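# Unpeg postcards, stack them on mat, box the clothespins

## Task

Remove every postcard from the line and lay them in a flat pile on the mat, then place all the clothespins inside the box.

## Robot and tools

Robot: two arms, left_arm and right_arm, each with a two-finger gripper and a wrist camera. The left arm's base sits near scene (-0.029, +0.336, 0) m and the right arm's near (+0.032, -0.379, 0) m, both facing +x with only a tiny yaw. A camera stand stands behind them, and loose objects may occasionally get nudged by outside forces.

Frames: the scene frame has its origin at table height, midway between the nominal bases, with +z up, +x out over the table, and the left arm on the +y side. Image left and right do not match arm names. Each arm reports its hand pose, velocities and wrist-camera pose in its own base frame. cam_high and the table use the scene frame. Offsets in commands are along the axes of that arm's current Hand target. Gripper fingers point along the gripper's +z and open along its y. end_effector_position is the point between the pads, roughly 1 cm short of the fingertips. Reported positions and orientations can be wrong by a few centimetres, worse at long reach.

Command row: 14 numbers, each in [-1, 1]. The first seven are for left_arm (dx, dy, dz, rx, ry, rz, opening) and the last seven are the same for right_arm. Both arms must always be filled in. dx..rz are an offset, not a pose. They are measured from the arm's Hand target at the moment the action or move began, along that target's own axes. A value of 1.0 means 0.6 m of travel or 180 degrees of turn. rx, ry and rz together form a single rotation vector. Opening is absolute: +1 is fully open (0.093 m) and -1 is closed. Sending six zeros re-requests the current Hand target. Because a 0 opening is itself a command, restate the present opening to leave a gripper unchanged.

execute_actions(actions, cameras): actions is a list of actions. Each action holds up to 15 rows, one per 1/30 s step, and the last row repeats to fill 15 steps. Every row counts from the start pose of that action, not from the previous row. Successive actions and calls start from the updated Hand target, so repeating an offset keeps moving the arm. An empty list returns state plus all images. cameras selects views by name: "all", a list of names, or [].

move(target, speed, blend, opening_speed, grip_force, blocking, cameras): target is one 14-number row or a list of up to 15 rows. All rows are offsets from the same starting Hand targets. Paths are straight lines and avoid nothing. speed is in m/s, 0.002 to 2.9, default 0.25, with turns capped at twice that in rad/s. It can be one value or one per target. blend, in metres, rounds the corners of a list; 0 means stop at each point. opening_speed is in scale units per second, 0.2 or more. grip_force is newtons per pad, 10 to 50, given as one value or one per arm; it persists, and lower values close slowly. blocking=false returns after about 0.5 s while the move keeps running. A whole move is capped at 10 s. The result adds a move: line such as done, off_target, moving, held or fault, plus limits (paced = clipped, held = steps withheld). An arm the line does not name is done, meaning it rests within 10 mm and 2 degrees of its target.

wait(seconds 0 to 10): lets time pass while arms hold their commands; a running move continues. stop(): brakes a running move, and faster moves need more distance to stop. zoom_image(camera, region [x0,y0,x1,y1] in pixels, at most 504x504): magnifies the newest image from cam_high, cam_left_wrist or cam_right_wrist (each 896x504). finished_scene(scene): ends the current scene permanently. Call it only once the result holds with the robot out of the way.

Results: the Hand target is the last commanded pose after clipping. The gripper often stops short of it, so check the position and send the remaining gap as an offset. Orientation commands are clipped to within 40 degrees of the measured orientation on each step. grip_measured runs from +1 (open) to -1 (closed). The pads meet at about -0.94, and each millimetre of object width adds about 0.0208. To grip something rigid, send a value about 0.24 below its width reading and keep sending it while holding. To release, send a value well above that reading. Joint positions end with the finger gap in metres. Joint torques include gravity and are noisy. Joint velocities that read "within noise" mean the arm is still.

Joint limits (rad): waist -2.618 to 3.054, shoulder 0.000 to 3.142, elbow 0.000 to 3.142 (straight at 2.901), wrist pitch -1.571 to 1.571, wrist yaw -1.571 to 1.571, wrist roll -2.094 to 2.094.

Avoid the following:
- Letting anything fall off the table or leaving it off the table, which fails the task.
- Dropping parts from height, releasing moving parts, and slamming into fixed or heavy things.
- Any contact or pinching between the two arms or grippers, since the clearance check does not guard the grippers.
- Strain on camera cables.
- Paths that pass near an arm's own base; route around it instead.
- Pushing past contact; pull the target back to end a press.

Motor heat builds up when an arm holds a load, stays stretched out or strains toward unreachable poses. A MOTOR HOT line appears at 75 °C, and at 90 °C the arm folds and stays idle. Time spent thinking also advances the scene.

Each tool is called after ">>>" as name([rows], argument=value, ...), one row to a line, values as JSON.

## Session

>>> execute_actions(actions=[])

Scene clock: 0.00 s.
left_arm: end_effector_position=(+0.2736, -0.0331, +0.2902) grip_measured=+1.000 end_effector_quat_wxyz=(+0.561, -0.312, +0.767, +0.012) | right_arm: end_effector_position=(+0.2694, +0.1703, +0.1762) grip_measured=+1.000 end_effector_quat_wxyz=(+0.353, +0.178, +0.906, +0.151)
Joint positions: left_arm=[-0.632 0.928 0.984 -0.724 -0.928 -0.927 0.093] | right_arm=[0.761 1.142 0.892 -0.612 0.38 1.007 0.093]
Joint velocities: within noise
Joint torques (N m): no reading
Heat: left arm: 46 °C; right arm: 40 °C.
Hand target: left_arm +0.2733, -0.0330, +0.2924; +0.561, -0.312, +0.766, +0.011 | right_arm +0.2702, +0.1710, +0.1806; +0.356, +0.178, +0.904, +0.155
Tool commands: left_gripper/opening=+1.0 right_gripper/opening=+1.0

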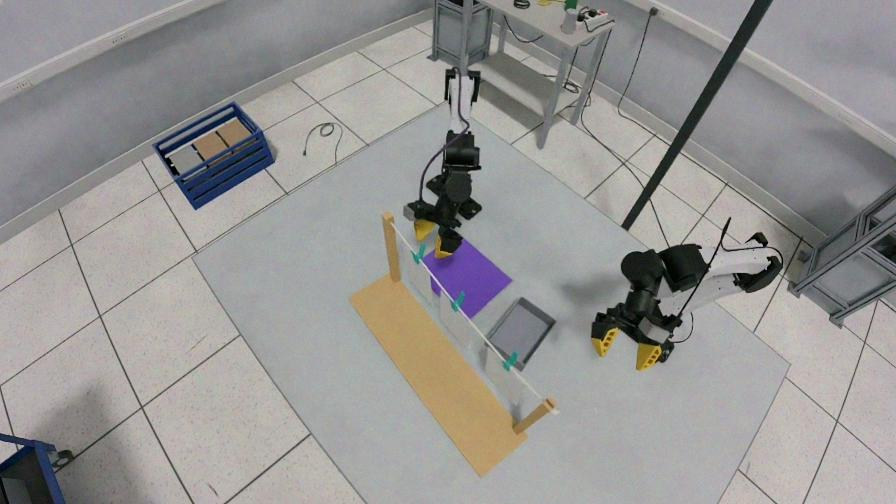

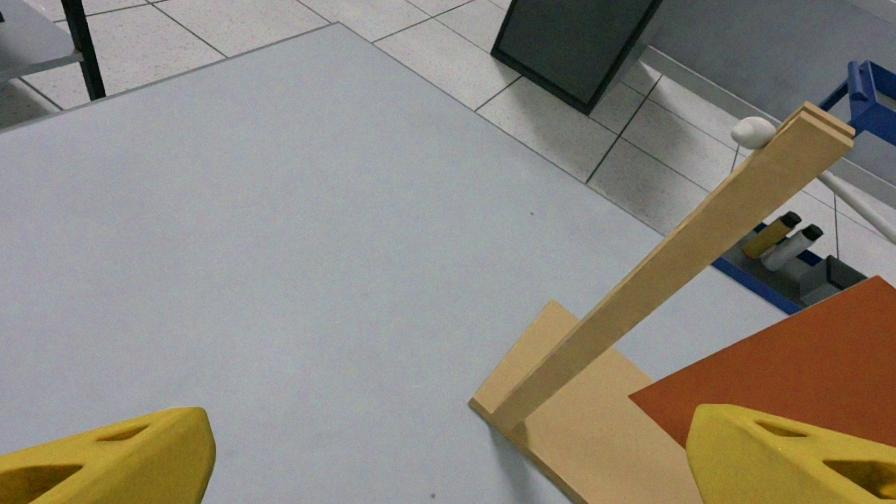

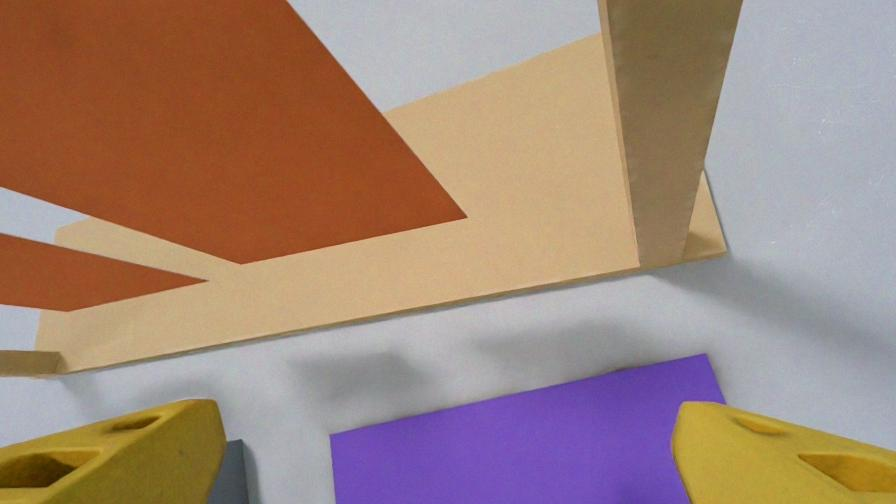

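>>> zoom_image(camera="cam_high", region=[340, 190, 600, 490])

>>> zoom_image(camera="cam_high", region=[390, 210, 490, 310])

>>> zoom_image(camera="cam_high", region=[460, 300, 580, 440])

Scaled by 1.680 from the camera's 896x504 image, which has a finer 1280x720 frame.

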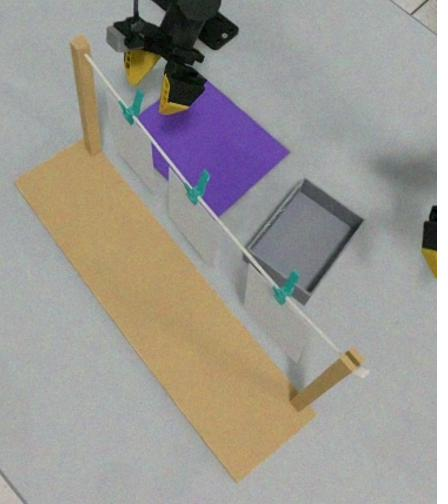

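Scaled by 5.040 from the camera's 896x504 image, which has a finer 1280x720 frame.

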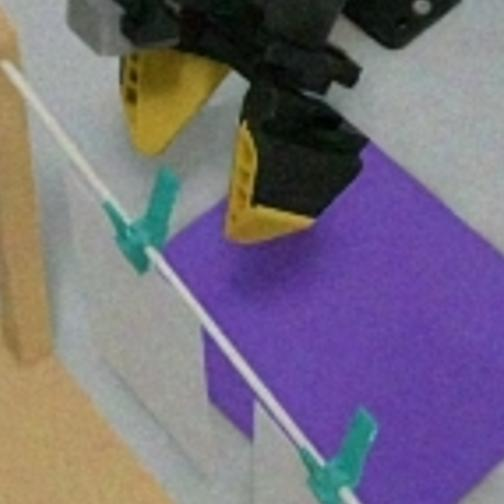

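Scaled by 3.600 from the camera's 896x504 image, which has a finer 1280x720 frame.

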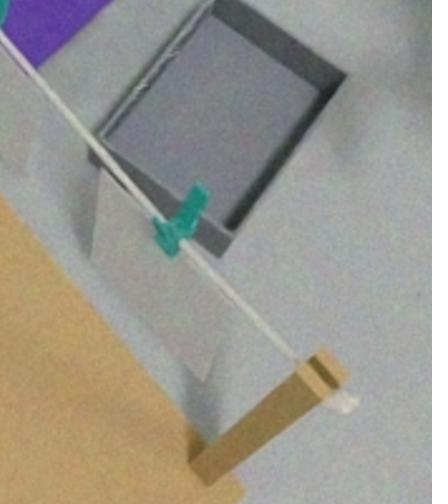

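>>> zoom_image(camera="cam_high", region=[490, 340, 530, 380])

>>> zoom_image(camera="cam_high", region=[430, 275, 490, 345])

Scaled by 12.600 from the camera's 896x504 image, which has a finer 1280x720 frame.

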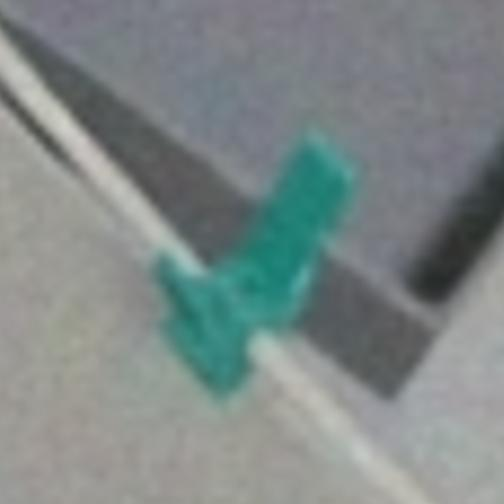

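Scaled by 7.200 from the camera's 896x504 image, which has a finer 1280x720 frame.

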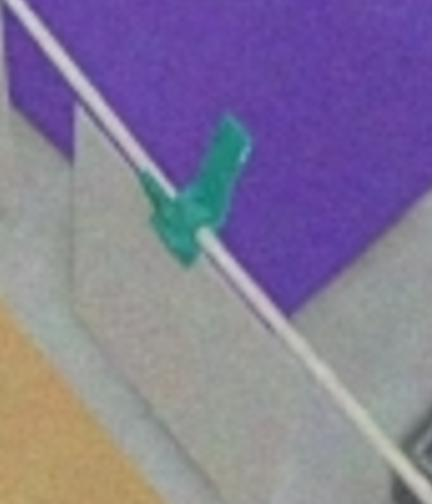

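>>> zoom_image(camera="cam_left_wrist", region=[0, 252, 448, 504])

>>> zoom_image(camera="cam_left_wrist", region=[448, 60, 896, 504])

>>> zoom_image(camera="cam_high", region=[570, 220, 790, 380])

Scaled by 1.125 from the camera's 896x504 image, which has a finer 1280x720 frame.

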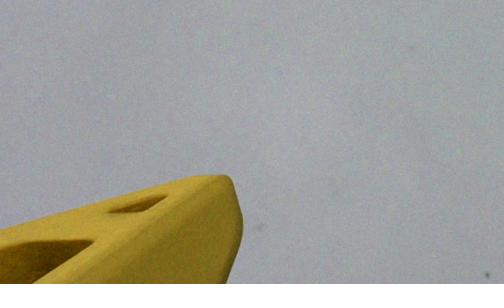

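Scaled by 1.125 from the camera's 896x504 image, which has a finer 1280x720 frame.

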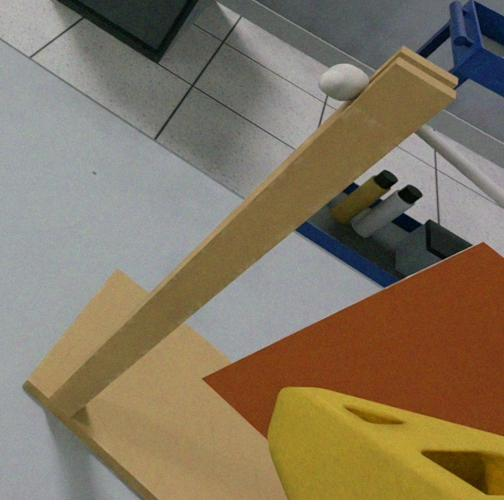

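Scaled by 2.291 from the camera's 896x504 image, which has a finer 1280x720 frame.

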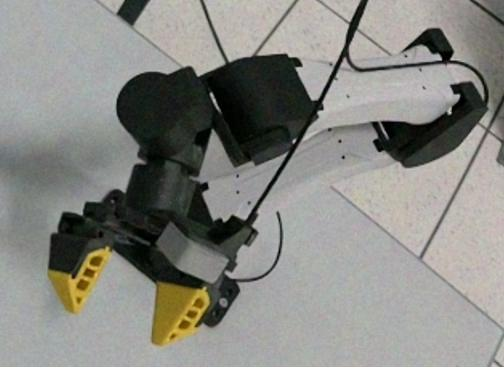

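>>> move(target=[0.0877, -0.1917, -0.0677, 0.303, -0.0322, 0.1763, 1.0, -0.1093, 0.0427, -0.1677, -0.0529, -0.1273, -0.1974, 1.0], speed=0.3, cameras=["all"])

Scene clock: 46.77 s.
left_arm: end_effector_position=(+0.2845, -0.1649, +0.3081) grip_measured=+1.000 end_effector_quat_wxyz=(+0.657, +0.183, +0.709, -0.179) | right_arm: end_effector_position=(+0.2504, +0.1486, +0.2901) grip_measured=+1.000 end_effector_quat_wxyz=(+0.559, -0.107, +0.820, +0.065)
Joint positions: left_arm=[-0.532 0.799 0.651 0.074 -0.012 -0.015 0.093] | right_arm=[0.843 0.825 0.892 -0.513 0.55 0.231 0.093]
Joint torques (N m): left_arm=[0.92 -0.96 8.31 2.04 0.14 0.17] | right_arm=[0.02 -1.98 8.13 2.2 0.06 -0.2]
Heat: left arm: 50 °C; right arm: 48 °C.
Hand target: left_arm +0.2858, -0.1650, +0.3002; +0.653, +0.190, +0.712, -0.175 | right_arm +0.2500, +0.1500, +0.2999; +0.569, -0.106, +0.812, +0.075
Off the commanded pose: left_arm 0.008 m, 1 deg | right_arm 0.010 m, 2 deg.
move: done
camera_calibration:
cam_left_wrist: T_world_to_cam=[[-0.469891, -0.881952, 0.0369266, -0.0245354], [-0.500066, 0.231489, -0.834474, 0.468918], [0.727417, -0.410578, -0.549809, -0.0138236], [0, 0, 0, 1]] pos_world=[0.233016, -0.135864, 0.384605]
cam_right_wrist: T_world_to_cam=[[0.255994, -0.966367, 0.024548, 0.0727359], [-0.702789, -0.203488, -0.681674, 0.441838], [0.663743, 0.157253, -0.731244, 0.107986], [0, 0, 0, 1]] pos_world=[0.220224, 0.143217, 0.378368]

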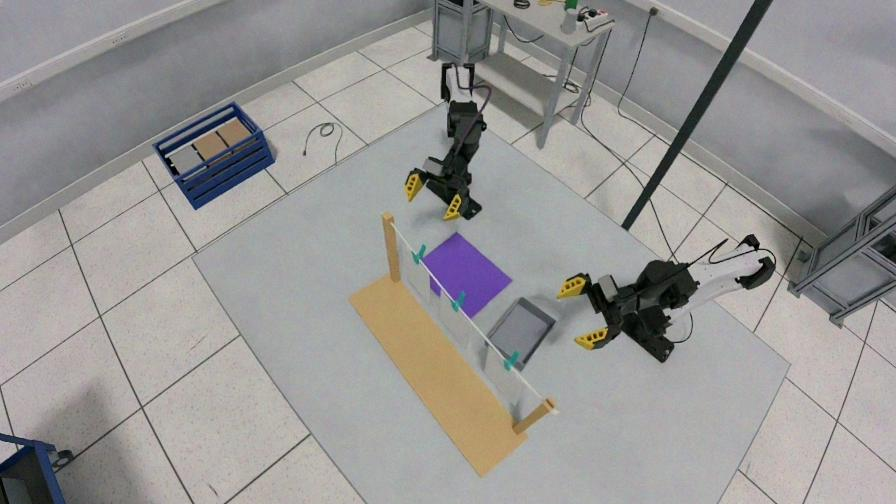

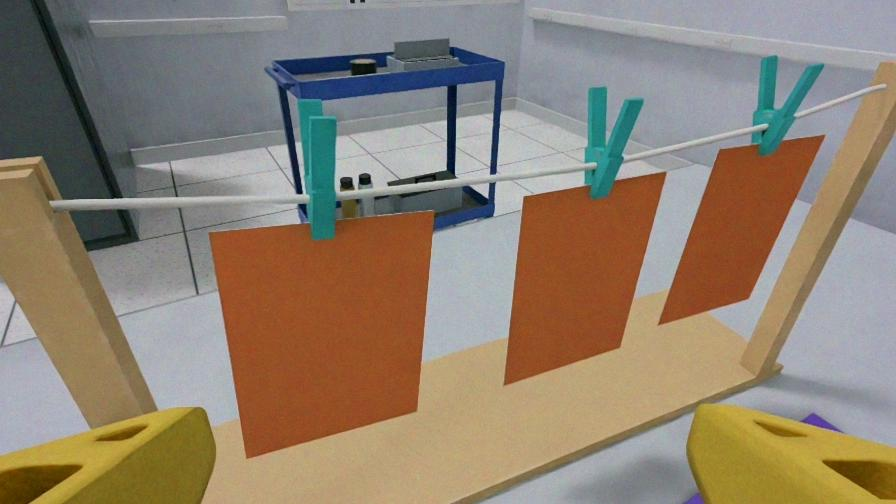

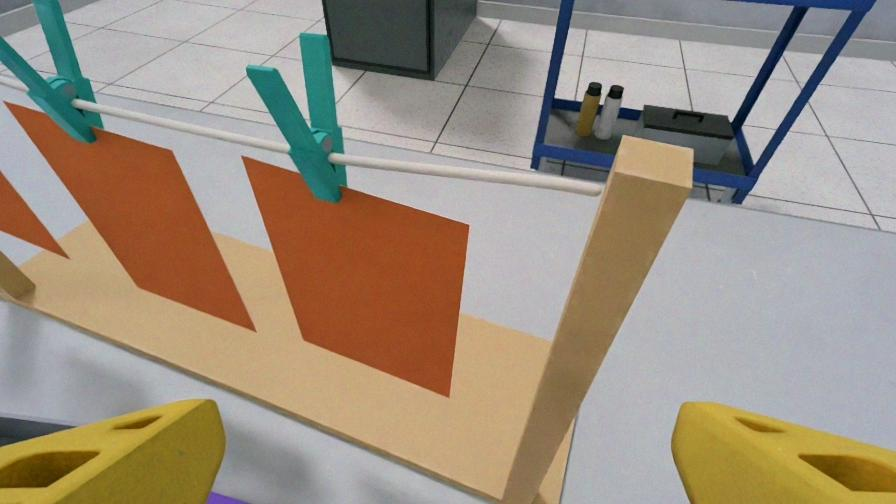

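>>> zoom_image(camera="cam_right_wrist", region=[230, 20, 480, 220])

>>> zoom_image(camera="cam_left_wrist", region=[250, 80, 400, 260])

>>> zoom_image(camera="cam_left_wrist", region=[540, 70, 680, 210])

Scaled by 2.016 from the camera's 896x504 image, which has a finer 1280x720 frame.

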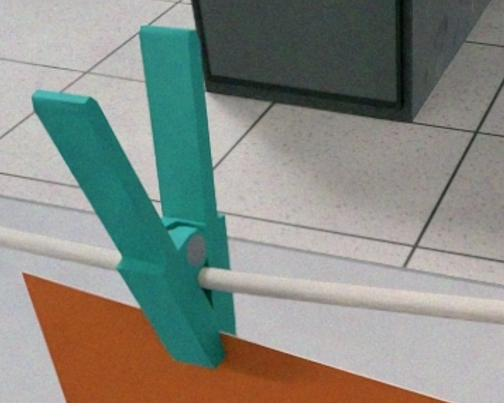

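Scaled by 2.800 from the camera's 896x504 image, which has a finer 1280x720 frame.

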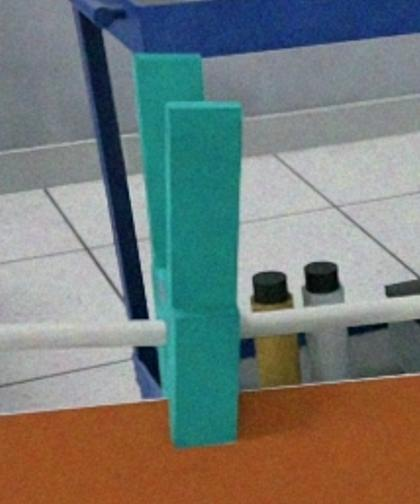

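Scaled by 3.600 from the camera's 896x504 image, which has a finer 1280x720 frame.

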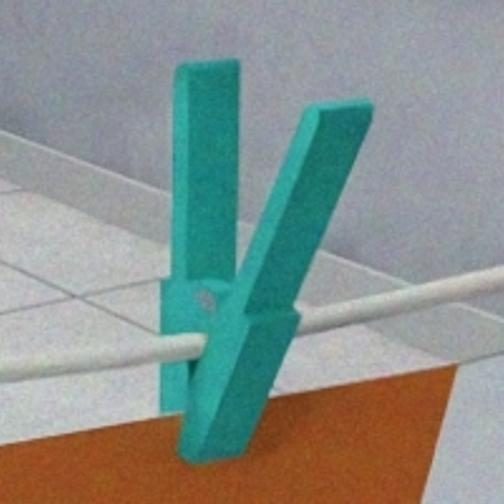

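>>> move(target=[0.2847, -0.2662, 0.294, 0.1509, -0.0813, -0.0063, -0.3, 0, 0, 0, 0, 0, 0, 1.0], speed=0.25, cameras=["all"])

Scene clock: 84.83 s.
left_arm: end_effector_position=(+0.3467, -0.3794, +0.1005) grip_measured=-0.299 end_effector_quat_wxyz=(+0.645, +0.320, +0.602, -0.345) | right_arm: end_effector_position=(+0.2504, +0.1486, +0.2902) grip_measured=+1.000 end_effector_quat_wxyz=(+0.559, -0.107, +0.820, +0.065)
Joint positions: left_arm=[-0.759 2.247 0.8 1.519 0.221 -0.018 0.031] | right_arm=[0.843 0.825 0.892 -0.512 0.55 0.23 0.093]
Joint torques (N m): left_arm=[-0.14 -10.09 7.35 2.55 0.14 -0.12] | right_arm=[0.16 -1.96 8.1 2.23 0.07 -0.22]
Heat: left arm: 53 °C; right arm: 51 °C.
Hand target: left_arm +0.3455, -0.3839, +0.1150; +0.673, +0.307, +0.565, -0.366 | right_arm +0.2500, +0.1500, +0.2999; +0.569, -0.106, +0.812, +0.075
Off the commanded pose: left_arm 0.015 m, 6 deg | right_arm 0.010 m, 2 deg.
joint sent to its limit (left arm) — joint 4 (wrist pitch), upper limit. The joint targets still meet the commanded pose.
move: off_target (left_arm)
camera_calibration:
cam_left_wrist: T_world_to_cam=[[-0.815931, -0.577413, 0.0291692, 0.0594768], [-0.267245, 0.331938, -0.904653, 0.340867], [0.512676, -0.74593, -0.425149, -0.326649], [0, 0, 0, 1]] pos_world=[0.307089, -0.322461, 0.167757]
cam_right_wrist: T_world_to_cam=[[0.256187, -0.966312, 0.0246851, 0.0726315], [-0.702485, -0.203662, -0.681936, 0.441963], [0.663991, 0.157362, -0.730995, 0.107894], [0, 0, 0, 1]] pos_world=[0.220224, 0.143217, 0.378468]

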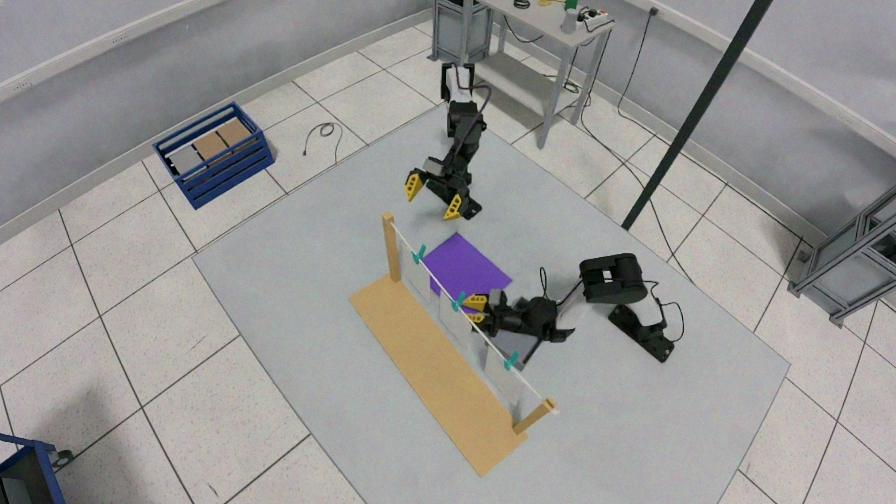

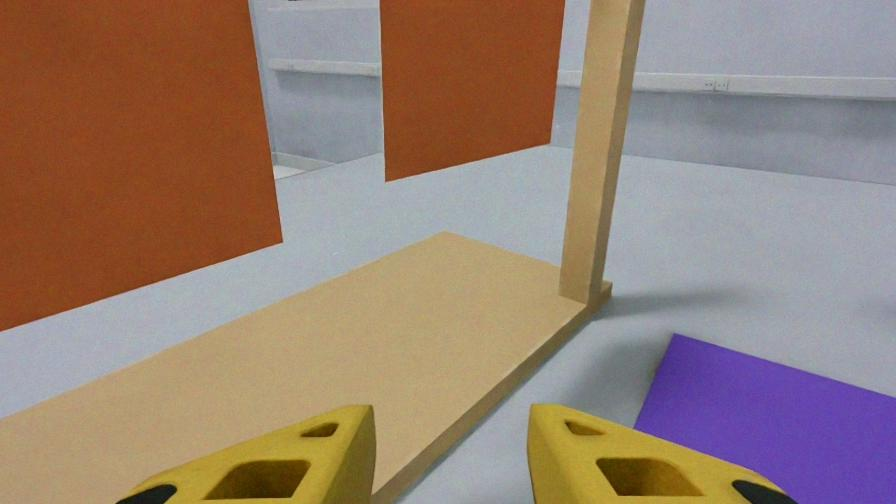

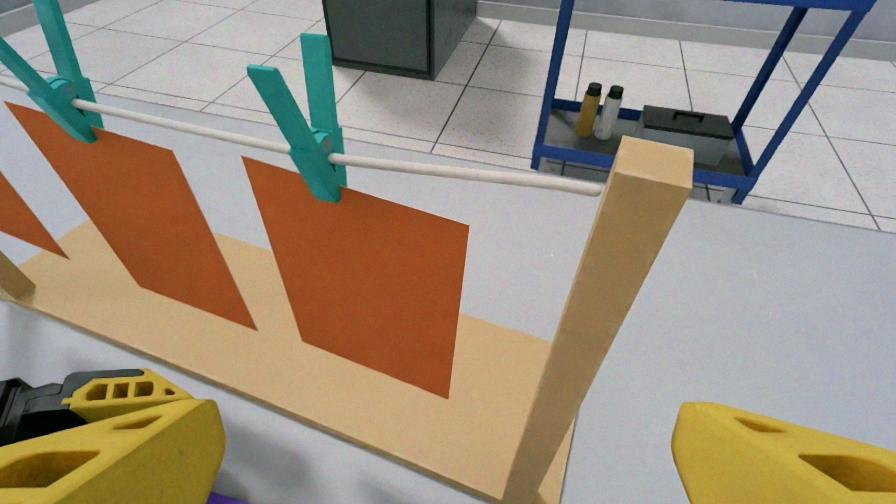

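>>> move(target=[0.0038, 0.0231, 0.0697, 0, 0.0556, 0, -0.3, 0, 0, 0, 0, 0, 0, 1.0], speed=0.12, cameras=["cam_left_wrist", "cam_right_wrist"])

Scene clock: 129.33 s.
left_arm: end_effector_position=(+0.3753, -0.4090, +0.1005) grip_measured=-0.299 end_effector_quat_wxyz=(+0.607, +0.335, +0.637, -0.337) | right_arm: end_effector_position=(+0.2504, +0.1486, +0.2902) grip_measured=+1.000 end_effector_quat_wxyz=(+0.559, -0.107, +0.820, +0.065)
Joint positions: left_arm=[-0.759 2.229 0.98 1.213 0.232 -0.014 0.031] | right_arm=[0.843 0.825 0.892 -0.512 0.55 0.23 0.093]
Joint torques (N m): left_arm=[0.83 -15.62 8.83 1.8 0.15 0.18] | right_arm=[0.2 -1.89 8.14 2.21 0.07 -0.22]
Heat: left arm: 50 °C; right arm: 53 °C.
Hand target: left_arm +0.3798, -0.4112, +0.1199; +0.621, +0.338, +0.621, -0.337 | right_arm +0.2500, +0.1500, +0.2999; +0.569, -0.106, +0.812, +0.075
Off the commanded pose: left_arm 0.020 m, 2 deg | right_arm 0.010 m, 2 deg.
move: off_target (left_arm)
camera_calibration:
cam_left_wrist: T_world_to_cam=[[-0.819702, -0.570908, 0.0463945, 0.0679407], [-0.3284, 0.402056, -0.854696, 0.404907], [0.469299, -0.715832, -0.517052, -0.325568], [0, 0, 0, 1]] pos_world=[0.341451, -0.357059, 0.174585]
cam_right_wrist: T_world_to_cam=[[0.256187, -0.966312, 0.0246851, 0.0726315], [-0.702485, -0.203662, -0.681936, 0.441963], [0.663991, 0.157362, -0.730995, 0.107894], [0, 0, 0, 1]] pos_world=[0.220224, 0.143217, 0.378468]
Images, in order (width x height): cam_left_wrist 896x504, cam_right_wrist 896x504.

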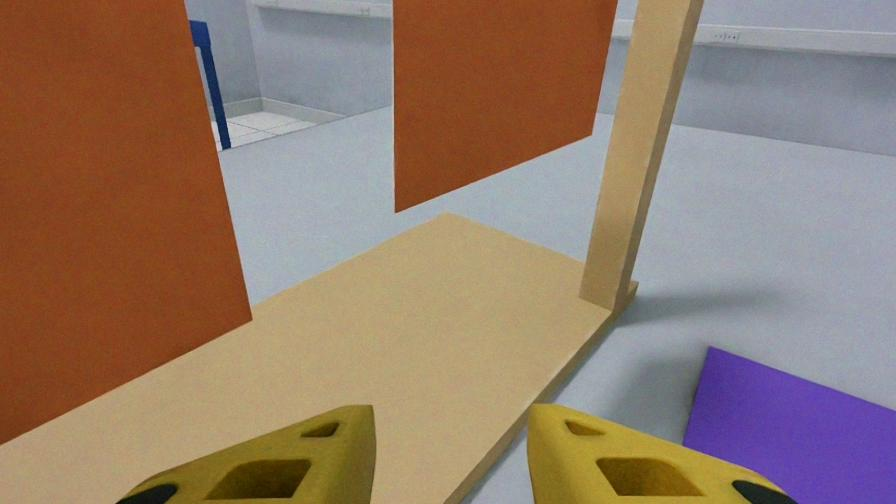

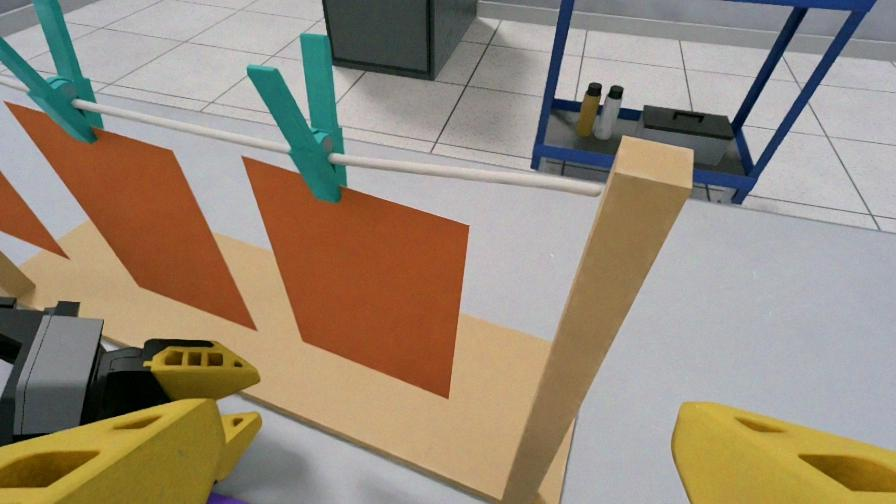

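>>> move(target=[-0.0683, 0.0083, 0, 0, 0, 0, -0.524, 0, 0, 0, 0, 0, 0, 1.0], speed=0.12, cameras=["cam_left_wrist", "cam_right_wrist"])

Scene clock: 173.30 s.
left_arm: end_effector_position=(+0.3802, -0.4075, +0.1433) grip_measured=-0.523 end_effector_quat_wxyz=(+0.609, +0.335, +0.635, -0.338) | right_arm: end_effector_position=(+0.2504, +0.1486, +0.2902) grip_measured=+1.000 end_effector_quat_wxyz=(+0.559, -0.107, +0.820, +0.065)
Joint positions: left_arm=[-0.747 2.1 1.004 1.065 0.245 -0.014 0.02] | right_arm=[0.843 0.825 0.892 -0.512 0.55 0.23 0.093]
Joint torques (N m): left_arm=[0.88 -14.72 9.77 1.81 0.15 0.18] | right_arm=[0.13 -1.94 8.1 2.2 0.06 -0.25]
Heat: left arm: 58 °C; right arm: 55 °C.
Hand target: left_arm +0.3841, -0.4085, +0.1609; +0.621, +0.338, +0.621, -0.337 | right_arm +0.2500, +0.1499, +0.2999; +0.569, -0.106, +0.812, +0.075
Off the commanded pose: left_arm 0.018 m, 2 deg | right_arm 0.010 m, 2 deg.
move: off_target (left_arm)
camera_calibration:
cam_left_wrist: T_world_to_cam=[[-0.820253, -0.570186, 0.0455412, 0.0715665], [-0.325456, 0.39975, -0.8569, 0.440707], [0.470387, -0.717696, -0.513466, -0.306379], [0, 0, 0, 1]] pos_world=[0.34625, -0.355254, 0.217068]
cam_right_wrist: T_world_to_cam=[[0.256187, -0.966312, 0.0246851, 0.0726315], [-0.702485, -0.203662, -0.681936, 0.441963], [0.663991, 0.157362, -0.730995, 0.107894], [0, 0, 0, 1]] pos_world=[0.220224, 0.143217, 0.378468]
Images, in order (width x height): cam_left_wrist 896x504, cam_right_wrist 896x504.

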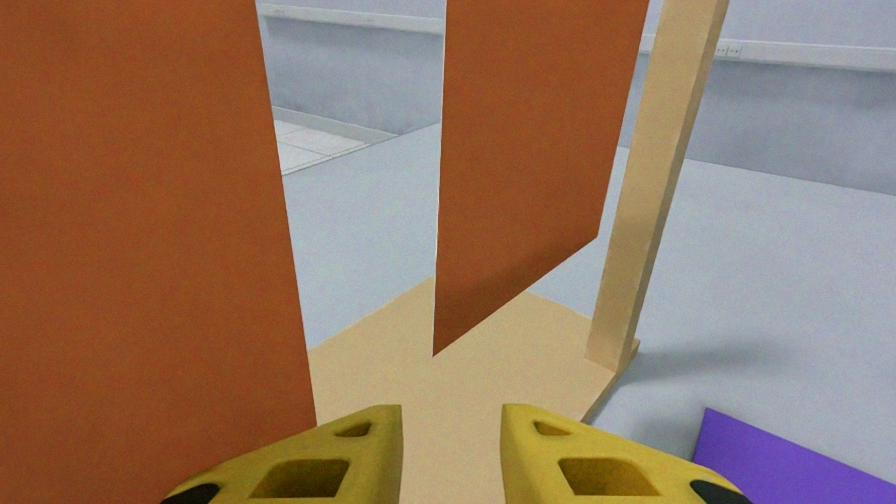

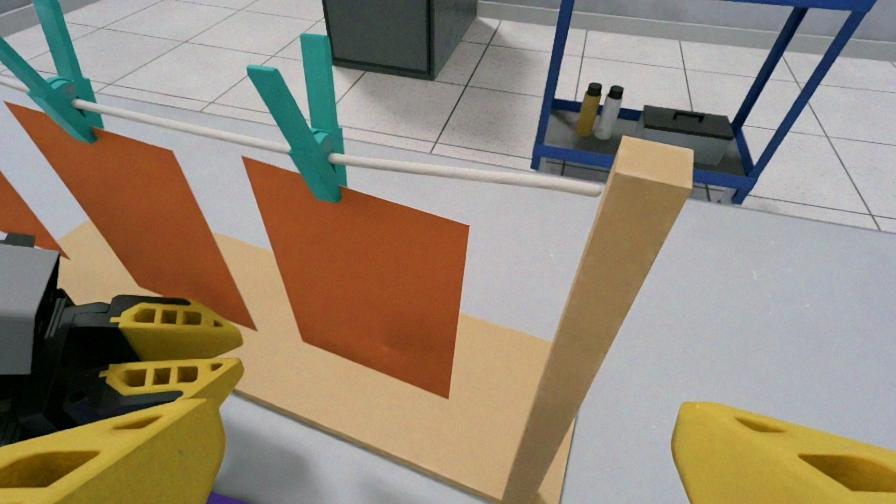

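>>> move([
  [0,0,-0.1667,0,0,0,-0.524,-0.2158,-0.025,0.0083,-0.3423,0.0494,-0.1598,1.0],
  [0,0,-0.1667,0,0,0,-0.524,-0.1422,-0.031,0.1083,-0.3423,0.0494,-0.1598,1.0],
], speed=0.2, blend=0.03, cameras=["all"])

Scene clock: 214.43 s.
left_arm: end_effector_position=(+0.3323, -0.3286, +0.1542) grip_measured=-0.523 end_effector_quat_wxyz=(+0.613, +0.333, +0.630, -0.340) | right_arm: end_effector_position=(+0.3431, +0.1522, +0.3616) grip_measured=+1.000 end_effector_quat_wxyz=(+0.396, -0.558, +0.656, +0.319)
Joint positions: left_arm=[-0.663 1.841 0.62 1.203 0.329 -0.014 0.02] | right_arm=[0.023 1.803 2.159 -1.564 -1.029 -1.181 0.093]
Joint torques (N m): left_arm=[0.92 -11.55 5.45 1.99 0.15 0.18] | right_arm=[1.06 -8.38 5.07 0.87 -0.63 -0.33]
Heat: left arm: 59 °C; right arm: 56 °C.
Hand target: left_arm +0.3296, -0.3246, +0.1611; +0.621, +0.338, +0.621, -0.337 | right_arm +0.3419, +0.1553, +0.3578; +0.374, -0.573, +0.649, +0.331
Off the commanded pose: left_arm 0.008 m, 2 deg | right_arm 0.005 m, 3 deg.
joint sent to its limit (right arm) — joint 4 (wrist pitch), lower limit. The joint targets still meet the commanded pose.
move: off_target (right_arm)
camera_calibration:
cam_left_wrist: T_world_to_cam=[[-0.820855, -0.569431, 0.0441072, 0.0774015], [-0.317527, 0.390805, -0.863972, 0.398414], [0.474735, -0.723201, -0.501604, -0.226655], [0, 0, 0, 1]] pos_world=[0.297644, -0.275545, 0.227113]
cam_right_wrist: T_world_to_cam=[[0.985828, -0.164291, 0.0339332, -0.325103], [-0.114032, -0.80461, -0.582751, 0.41013], [0.123044, 0.570623, -0.811942, 0.249925], [0, 0, 0, 1]] pos_world=[0.336512, 0.133971, 0.45296]

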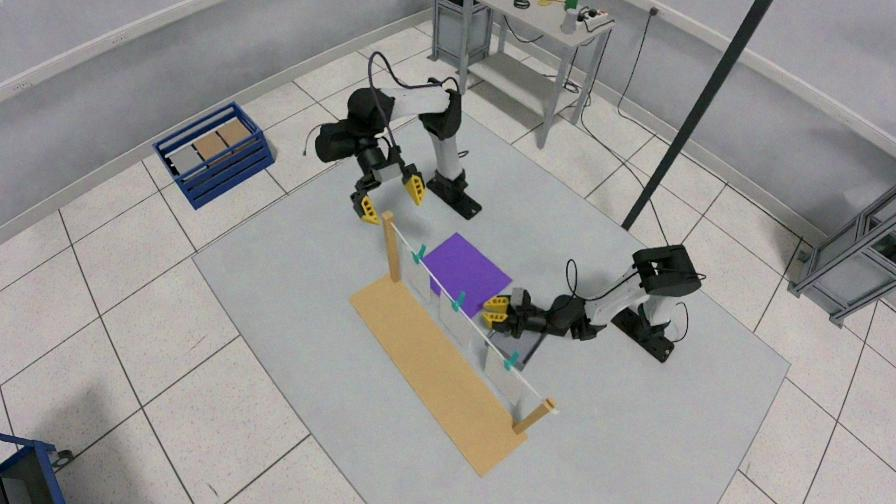

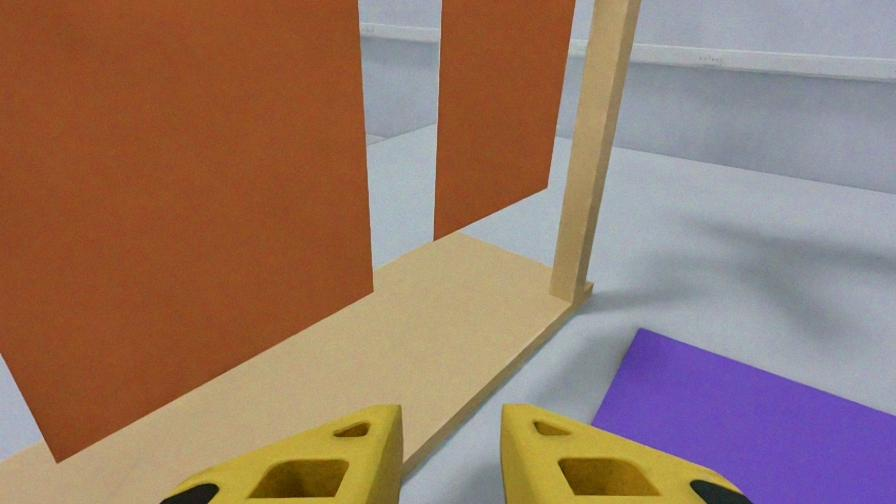

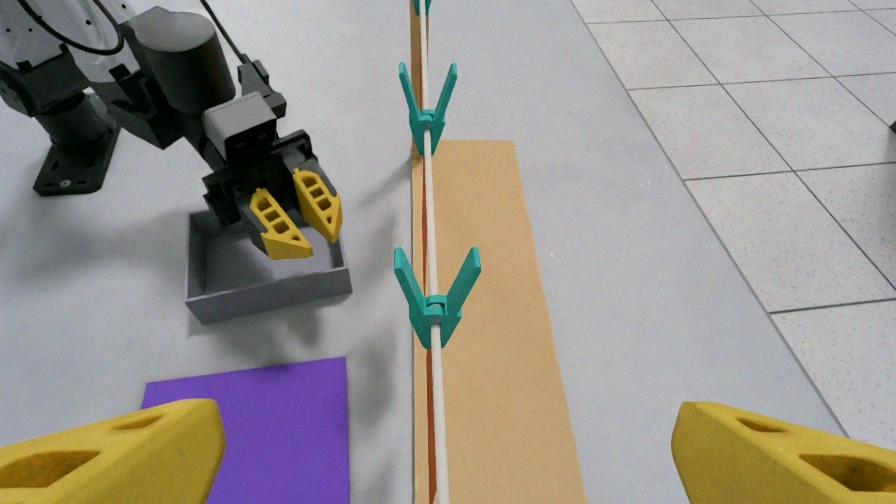

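>>> move(target=[0,0,0,0,0,0,-0.524,0.0065,-0.0048,0.1417,0,-0.0444,0,1.0], speed=0.1, cameras=["all"])

Scene clock: 264.67 s.
left_arm: end_effector_position=(+0.3323, -0.3286, +0.1542) grip_measured=-0.523 end_effector_quat_wxyz=(+0.613, +0.333, +0.630, -0.340) | right_arm: end_effector_position=(+0.3624, +0.2238, +0.3003) grip_measured=+1.000 end_effector_quat_wxyz=(+0.406, -0.543, +0.634, +0.370)
Joint positions: left_arm=[-0.663 1.841 0.62 1.203 0.329 -0.014 0.02] | right_arm=[0.202 1.721 1.687 -0.898 -1.056 -0.834 0.093]
Joint torques (N m): left_arm=[0.91 -11.55 5.44 1.99 0.15 0.18] | right_arm=[0.83 -13.56 5.6 1.51 -0.68 -0.05]
Heat: left arm: 58 °C; right arm: 49 °C.
Hand target: left_arm +0.3296, -0.3246, +0.1611; +0.621, +0.338, +0.621, -0.337 | right_arm +0.3537, +0.2260, +0.3120; +0.419, -0.549, +0.622, +0.370
Off the commanded pose: left_arm 0.008 m, 2 deg | right_arm 0.015 m, 2 deg.
move: off_target (right_arm)
camera_calibration:
cam_left_wrist: T_world_to_cam=[[-0.820855, -0.569431, 0.0441072, 0.0774015], [-0.317527, 0.390805, -0.863972, 0.398414], [0.474735, -0.723201, -0.501604, -0.226655], [0, 0, 0, 1]] pos_world=[0.297644, -0.275545, 0.227113]
cam_right_wrist: T_world_to_cam=[[0.991791, -0.126835, -0.016255, -0.325825], [-0.106008, -0.744445, -0.659215, 0.4408], [0.0715106, 0.655526, -0.751779, 0.138583], [0, 0, 0, 1]] pos_world=[0.359968, 0.19598, 0.389469]

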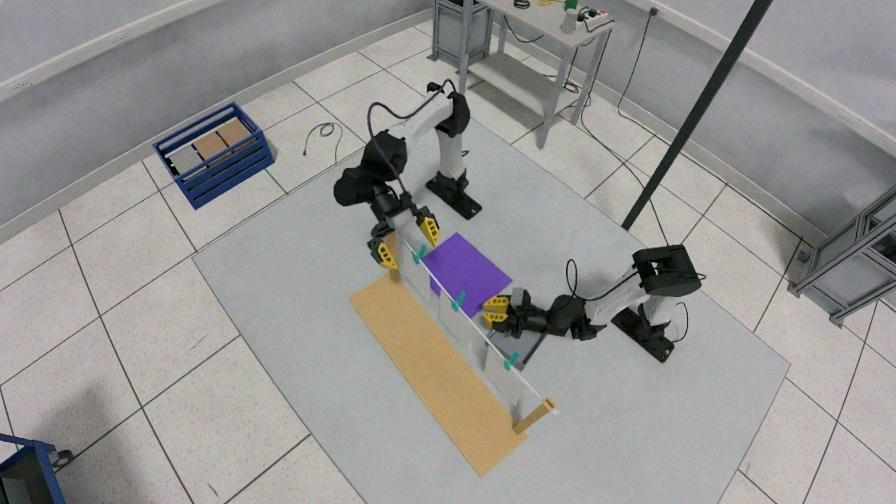

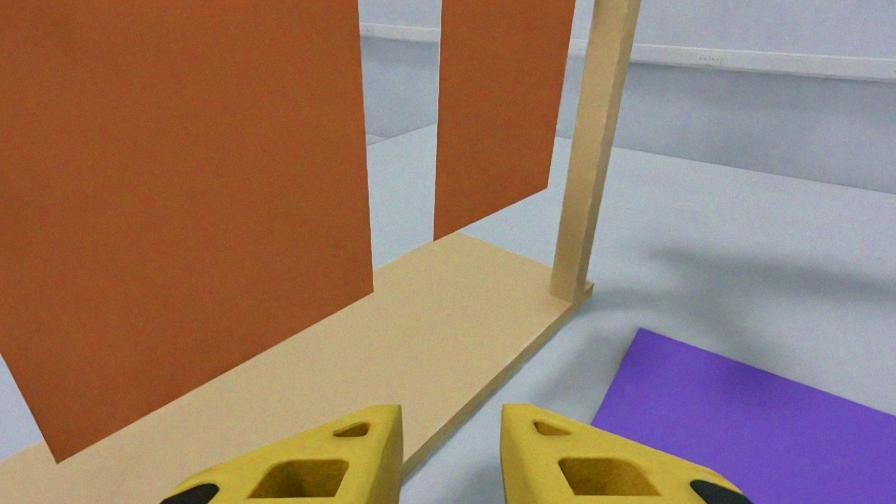

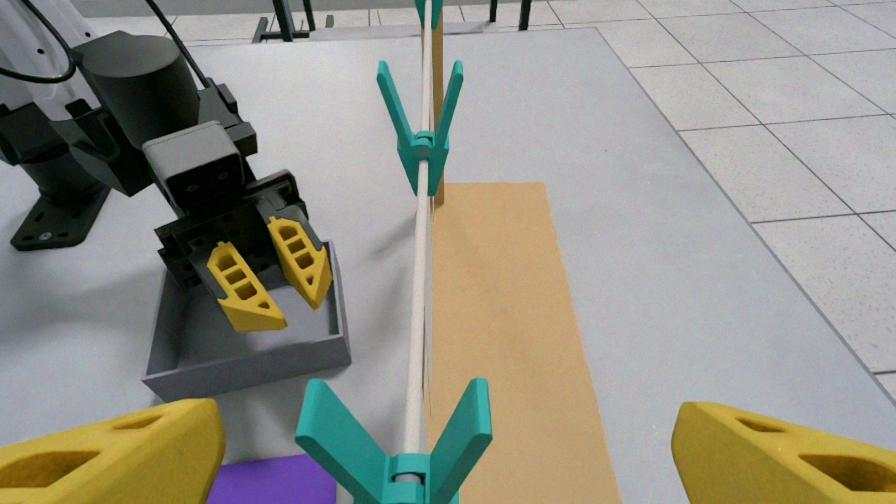

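>>> move(target=[0,0,0,0,0,0,-0.524,0.0007,0.0157,-0.0018,0,0,0,-0.2], speed=0.05, opening_speed=0.6, cameras=["cam_high", "cam_right_wrist"])

Scene clock: 282.10 s.
left_arm: end_effector_position=(+0.3323, -0.3286, +0.1542) grip_measured=-0.523 end_effector_quat_wxyz=(+0.613, +0.333, +0.630, -0.340) | right_arm: end_effector_position=(+0.3530, +0.2235, +0.3013) grip_measured=-0.197 end_effector_quat_wxyz=(+0.407, -0.543, +0.634, +0.371)
Joint positions: left_arm=[-0.663 1.841 0.62 1.203 0.329 -0.014 0.02] | right_arm=[0.206 1.682 1.643 -0.883 -1.056 -0.824 0.036]
Joint torques (N m): left_arm=[0.92 -11.55 5.45 1.99 0.15 0.18] | right_arm=[1.05 -13.03 5.52 1.58 -0.62 -0.06]
Heat: left arm: 58 °C; right arm: 51 °C.
Hand target: left_arm +0.3296, -0.3246, +0.1611; +0.621, +0.338, +0.621, -0.337 | right_arm +0.3442, +0.2260, +0.3119; +0.419, -0.549, +0.622, +0.370
Off the commanded pose: left_arm 0.008 m, 2 deg | right_arm 0.014 m, 2 deg.
move: off_target (right_arm)
camera_calibration:
cam_right_wrist: T_world_to_cam=[[0.991815, -0.126624, -0.0163863, -0.31645], [-0.105708, -0.742365, -0.661605, 0.440437], [0.0716107, 0.657922, -0.749674, 0.138943], [0, 0, 0, 1]] pos_world=[0.350468, 0.195481, 0.390372]
Images, in order (width x height): cam_high 896x504, cam_right_wrist 896x504.

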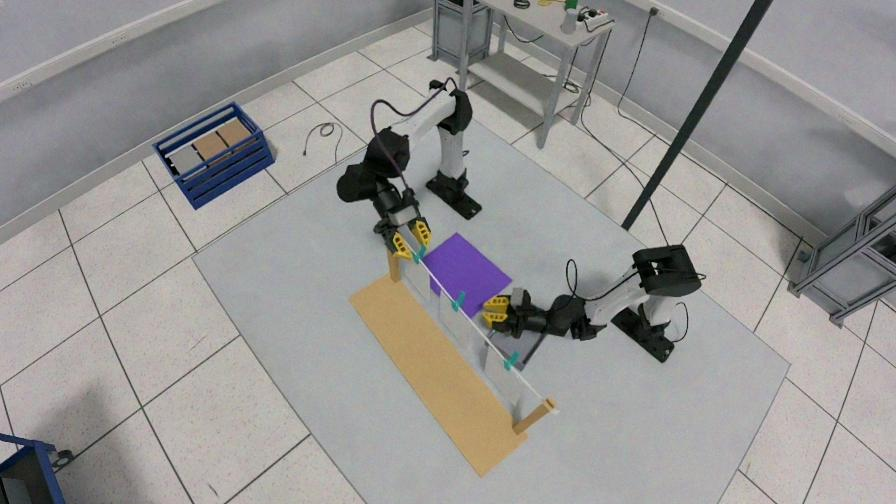

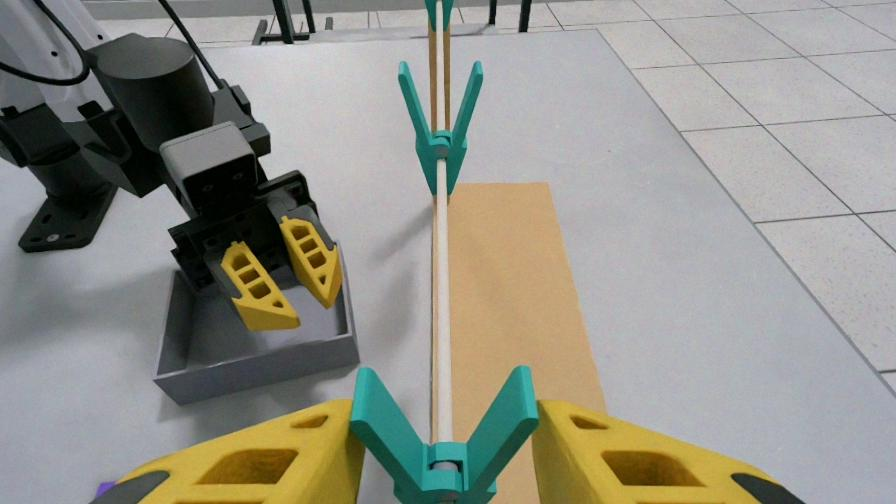

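>>> move(target=[0,0,0,0,0,0,-0.524,0.0025,-0.0148,0.0008,-0.0416,0,0.103,-0.2], speed=0.08, cameras=["cam_high", "cam_left_wrist", "cam_right_wrist"])

Scene clock: 319.73 s.
left_arm: end_effector_position=(+0.3323, -0.3286, +0.1542) grip_measured=-0.523 end_effector_quat_wxyz=(+0.613, +0.333, +0.630, -0.340) | right_arm: end_effector_position=(+0.3467, +0.2261, +0.3082) grip_measured=-0.197 end_effector_quat_wxyz=(+0.316, -0.471, +0.678, +0.467)
Joint positions: left_arm=[-0.663 1.841 0.62 1.203 0.329 -0.014 0.02] | right_arm=[0.196 1.803 1.828 -1.158 -1.157 -0.73 0.036]
Joint torques (N m): left_arm=[0.91 -11.55 5.44 1.99 0.15 0.18] | right_arm=[-0.84 -8.06 8.95 1 -0.79 -0.1]
Heat: left arm: 58 °C; right arm: 52 °C.
Hand target: left_arm +0.3296, -0.3246, +0.1611; +0.621, +0.338, +0.621, -0.337 | right_arm +0.3530, +0.2248, +0.3103; +0.317, -0.468, +0.677, +0.472
Off the commanded pose: left_arm 0.008 m, 2 deg | right_arm 0.007 m, 1 deg.
move: done
camera_calibration:
cam_left_wrist: T_world_to_cam=[[-0.820855, -0.569431, 0.0441072, 0.0774015], [-0.317527, 0.390805, -0.863972, 0.398414], [0.474735, -0.723201, -0.501604, -0.226655], [0, 0, 0, 1]] pos_world=[0.297644, -0.275545, 0.227113]
cam_right_wrist: T_world_to_cam=[[0.939299, -0.112044, -0.324289, -0.199991], [-0.303349, -0.712805, -0.632367, 0.499107], [-0.160302, 0.692355, -0.703525, 0.201305], [0, 0, 0, 1]] pos_world=[0.371524, 0.193983, 0.392387]

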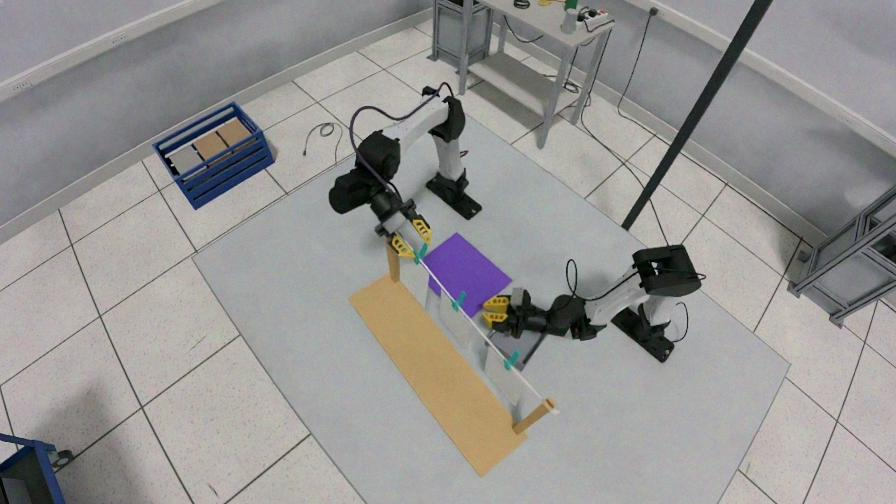

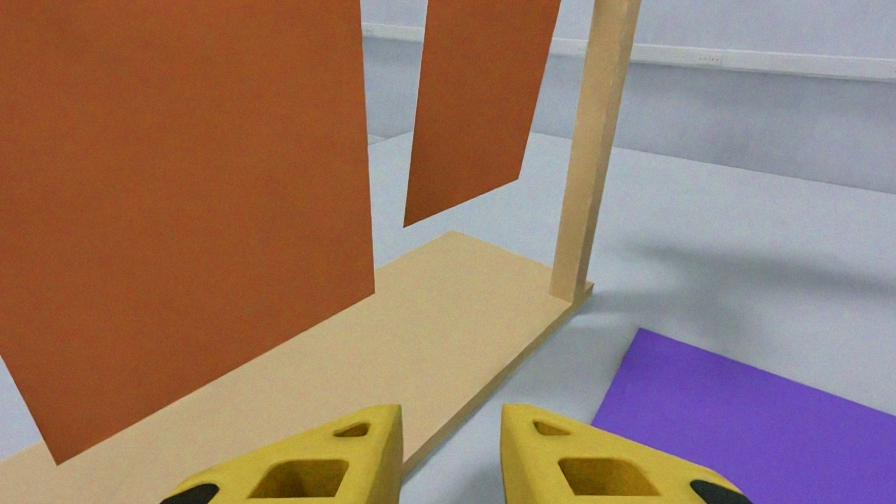

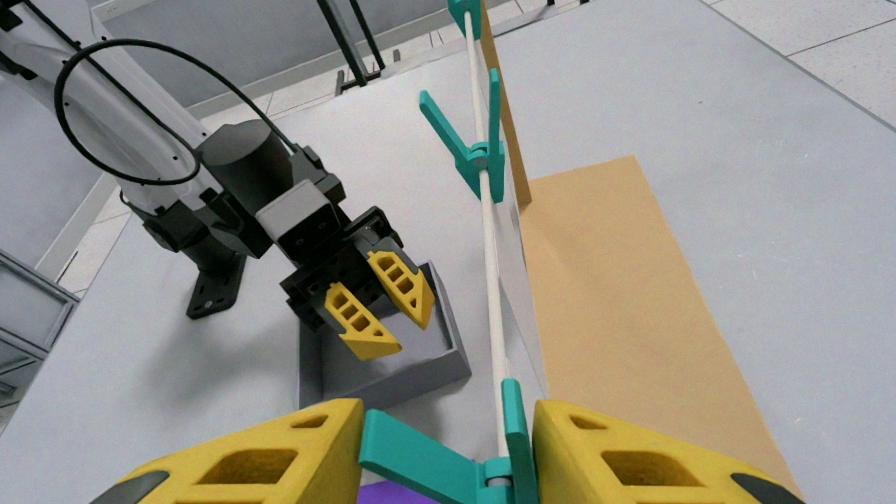

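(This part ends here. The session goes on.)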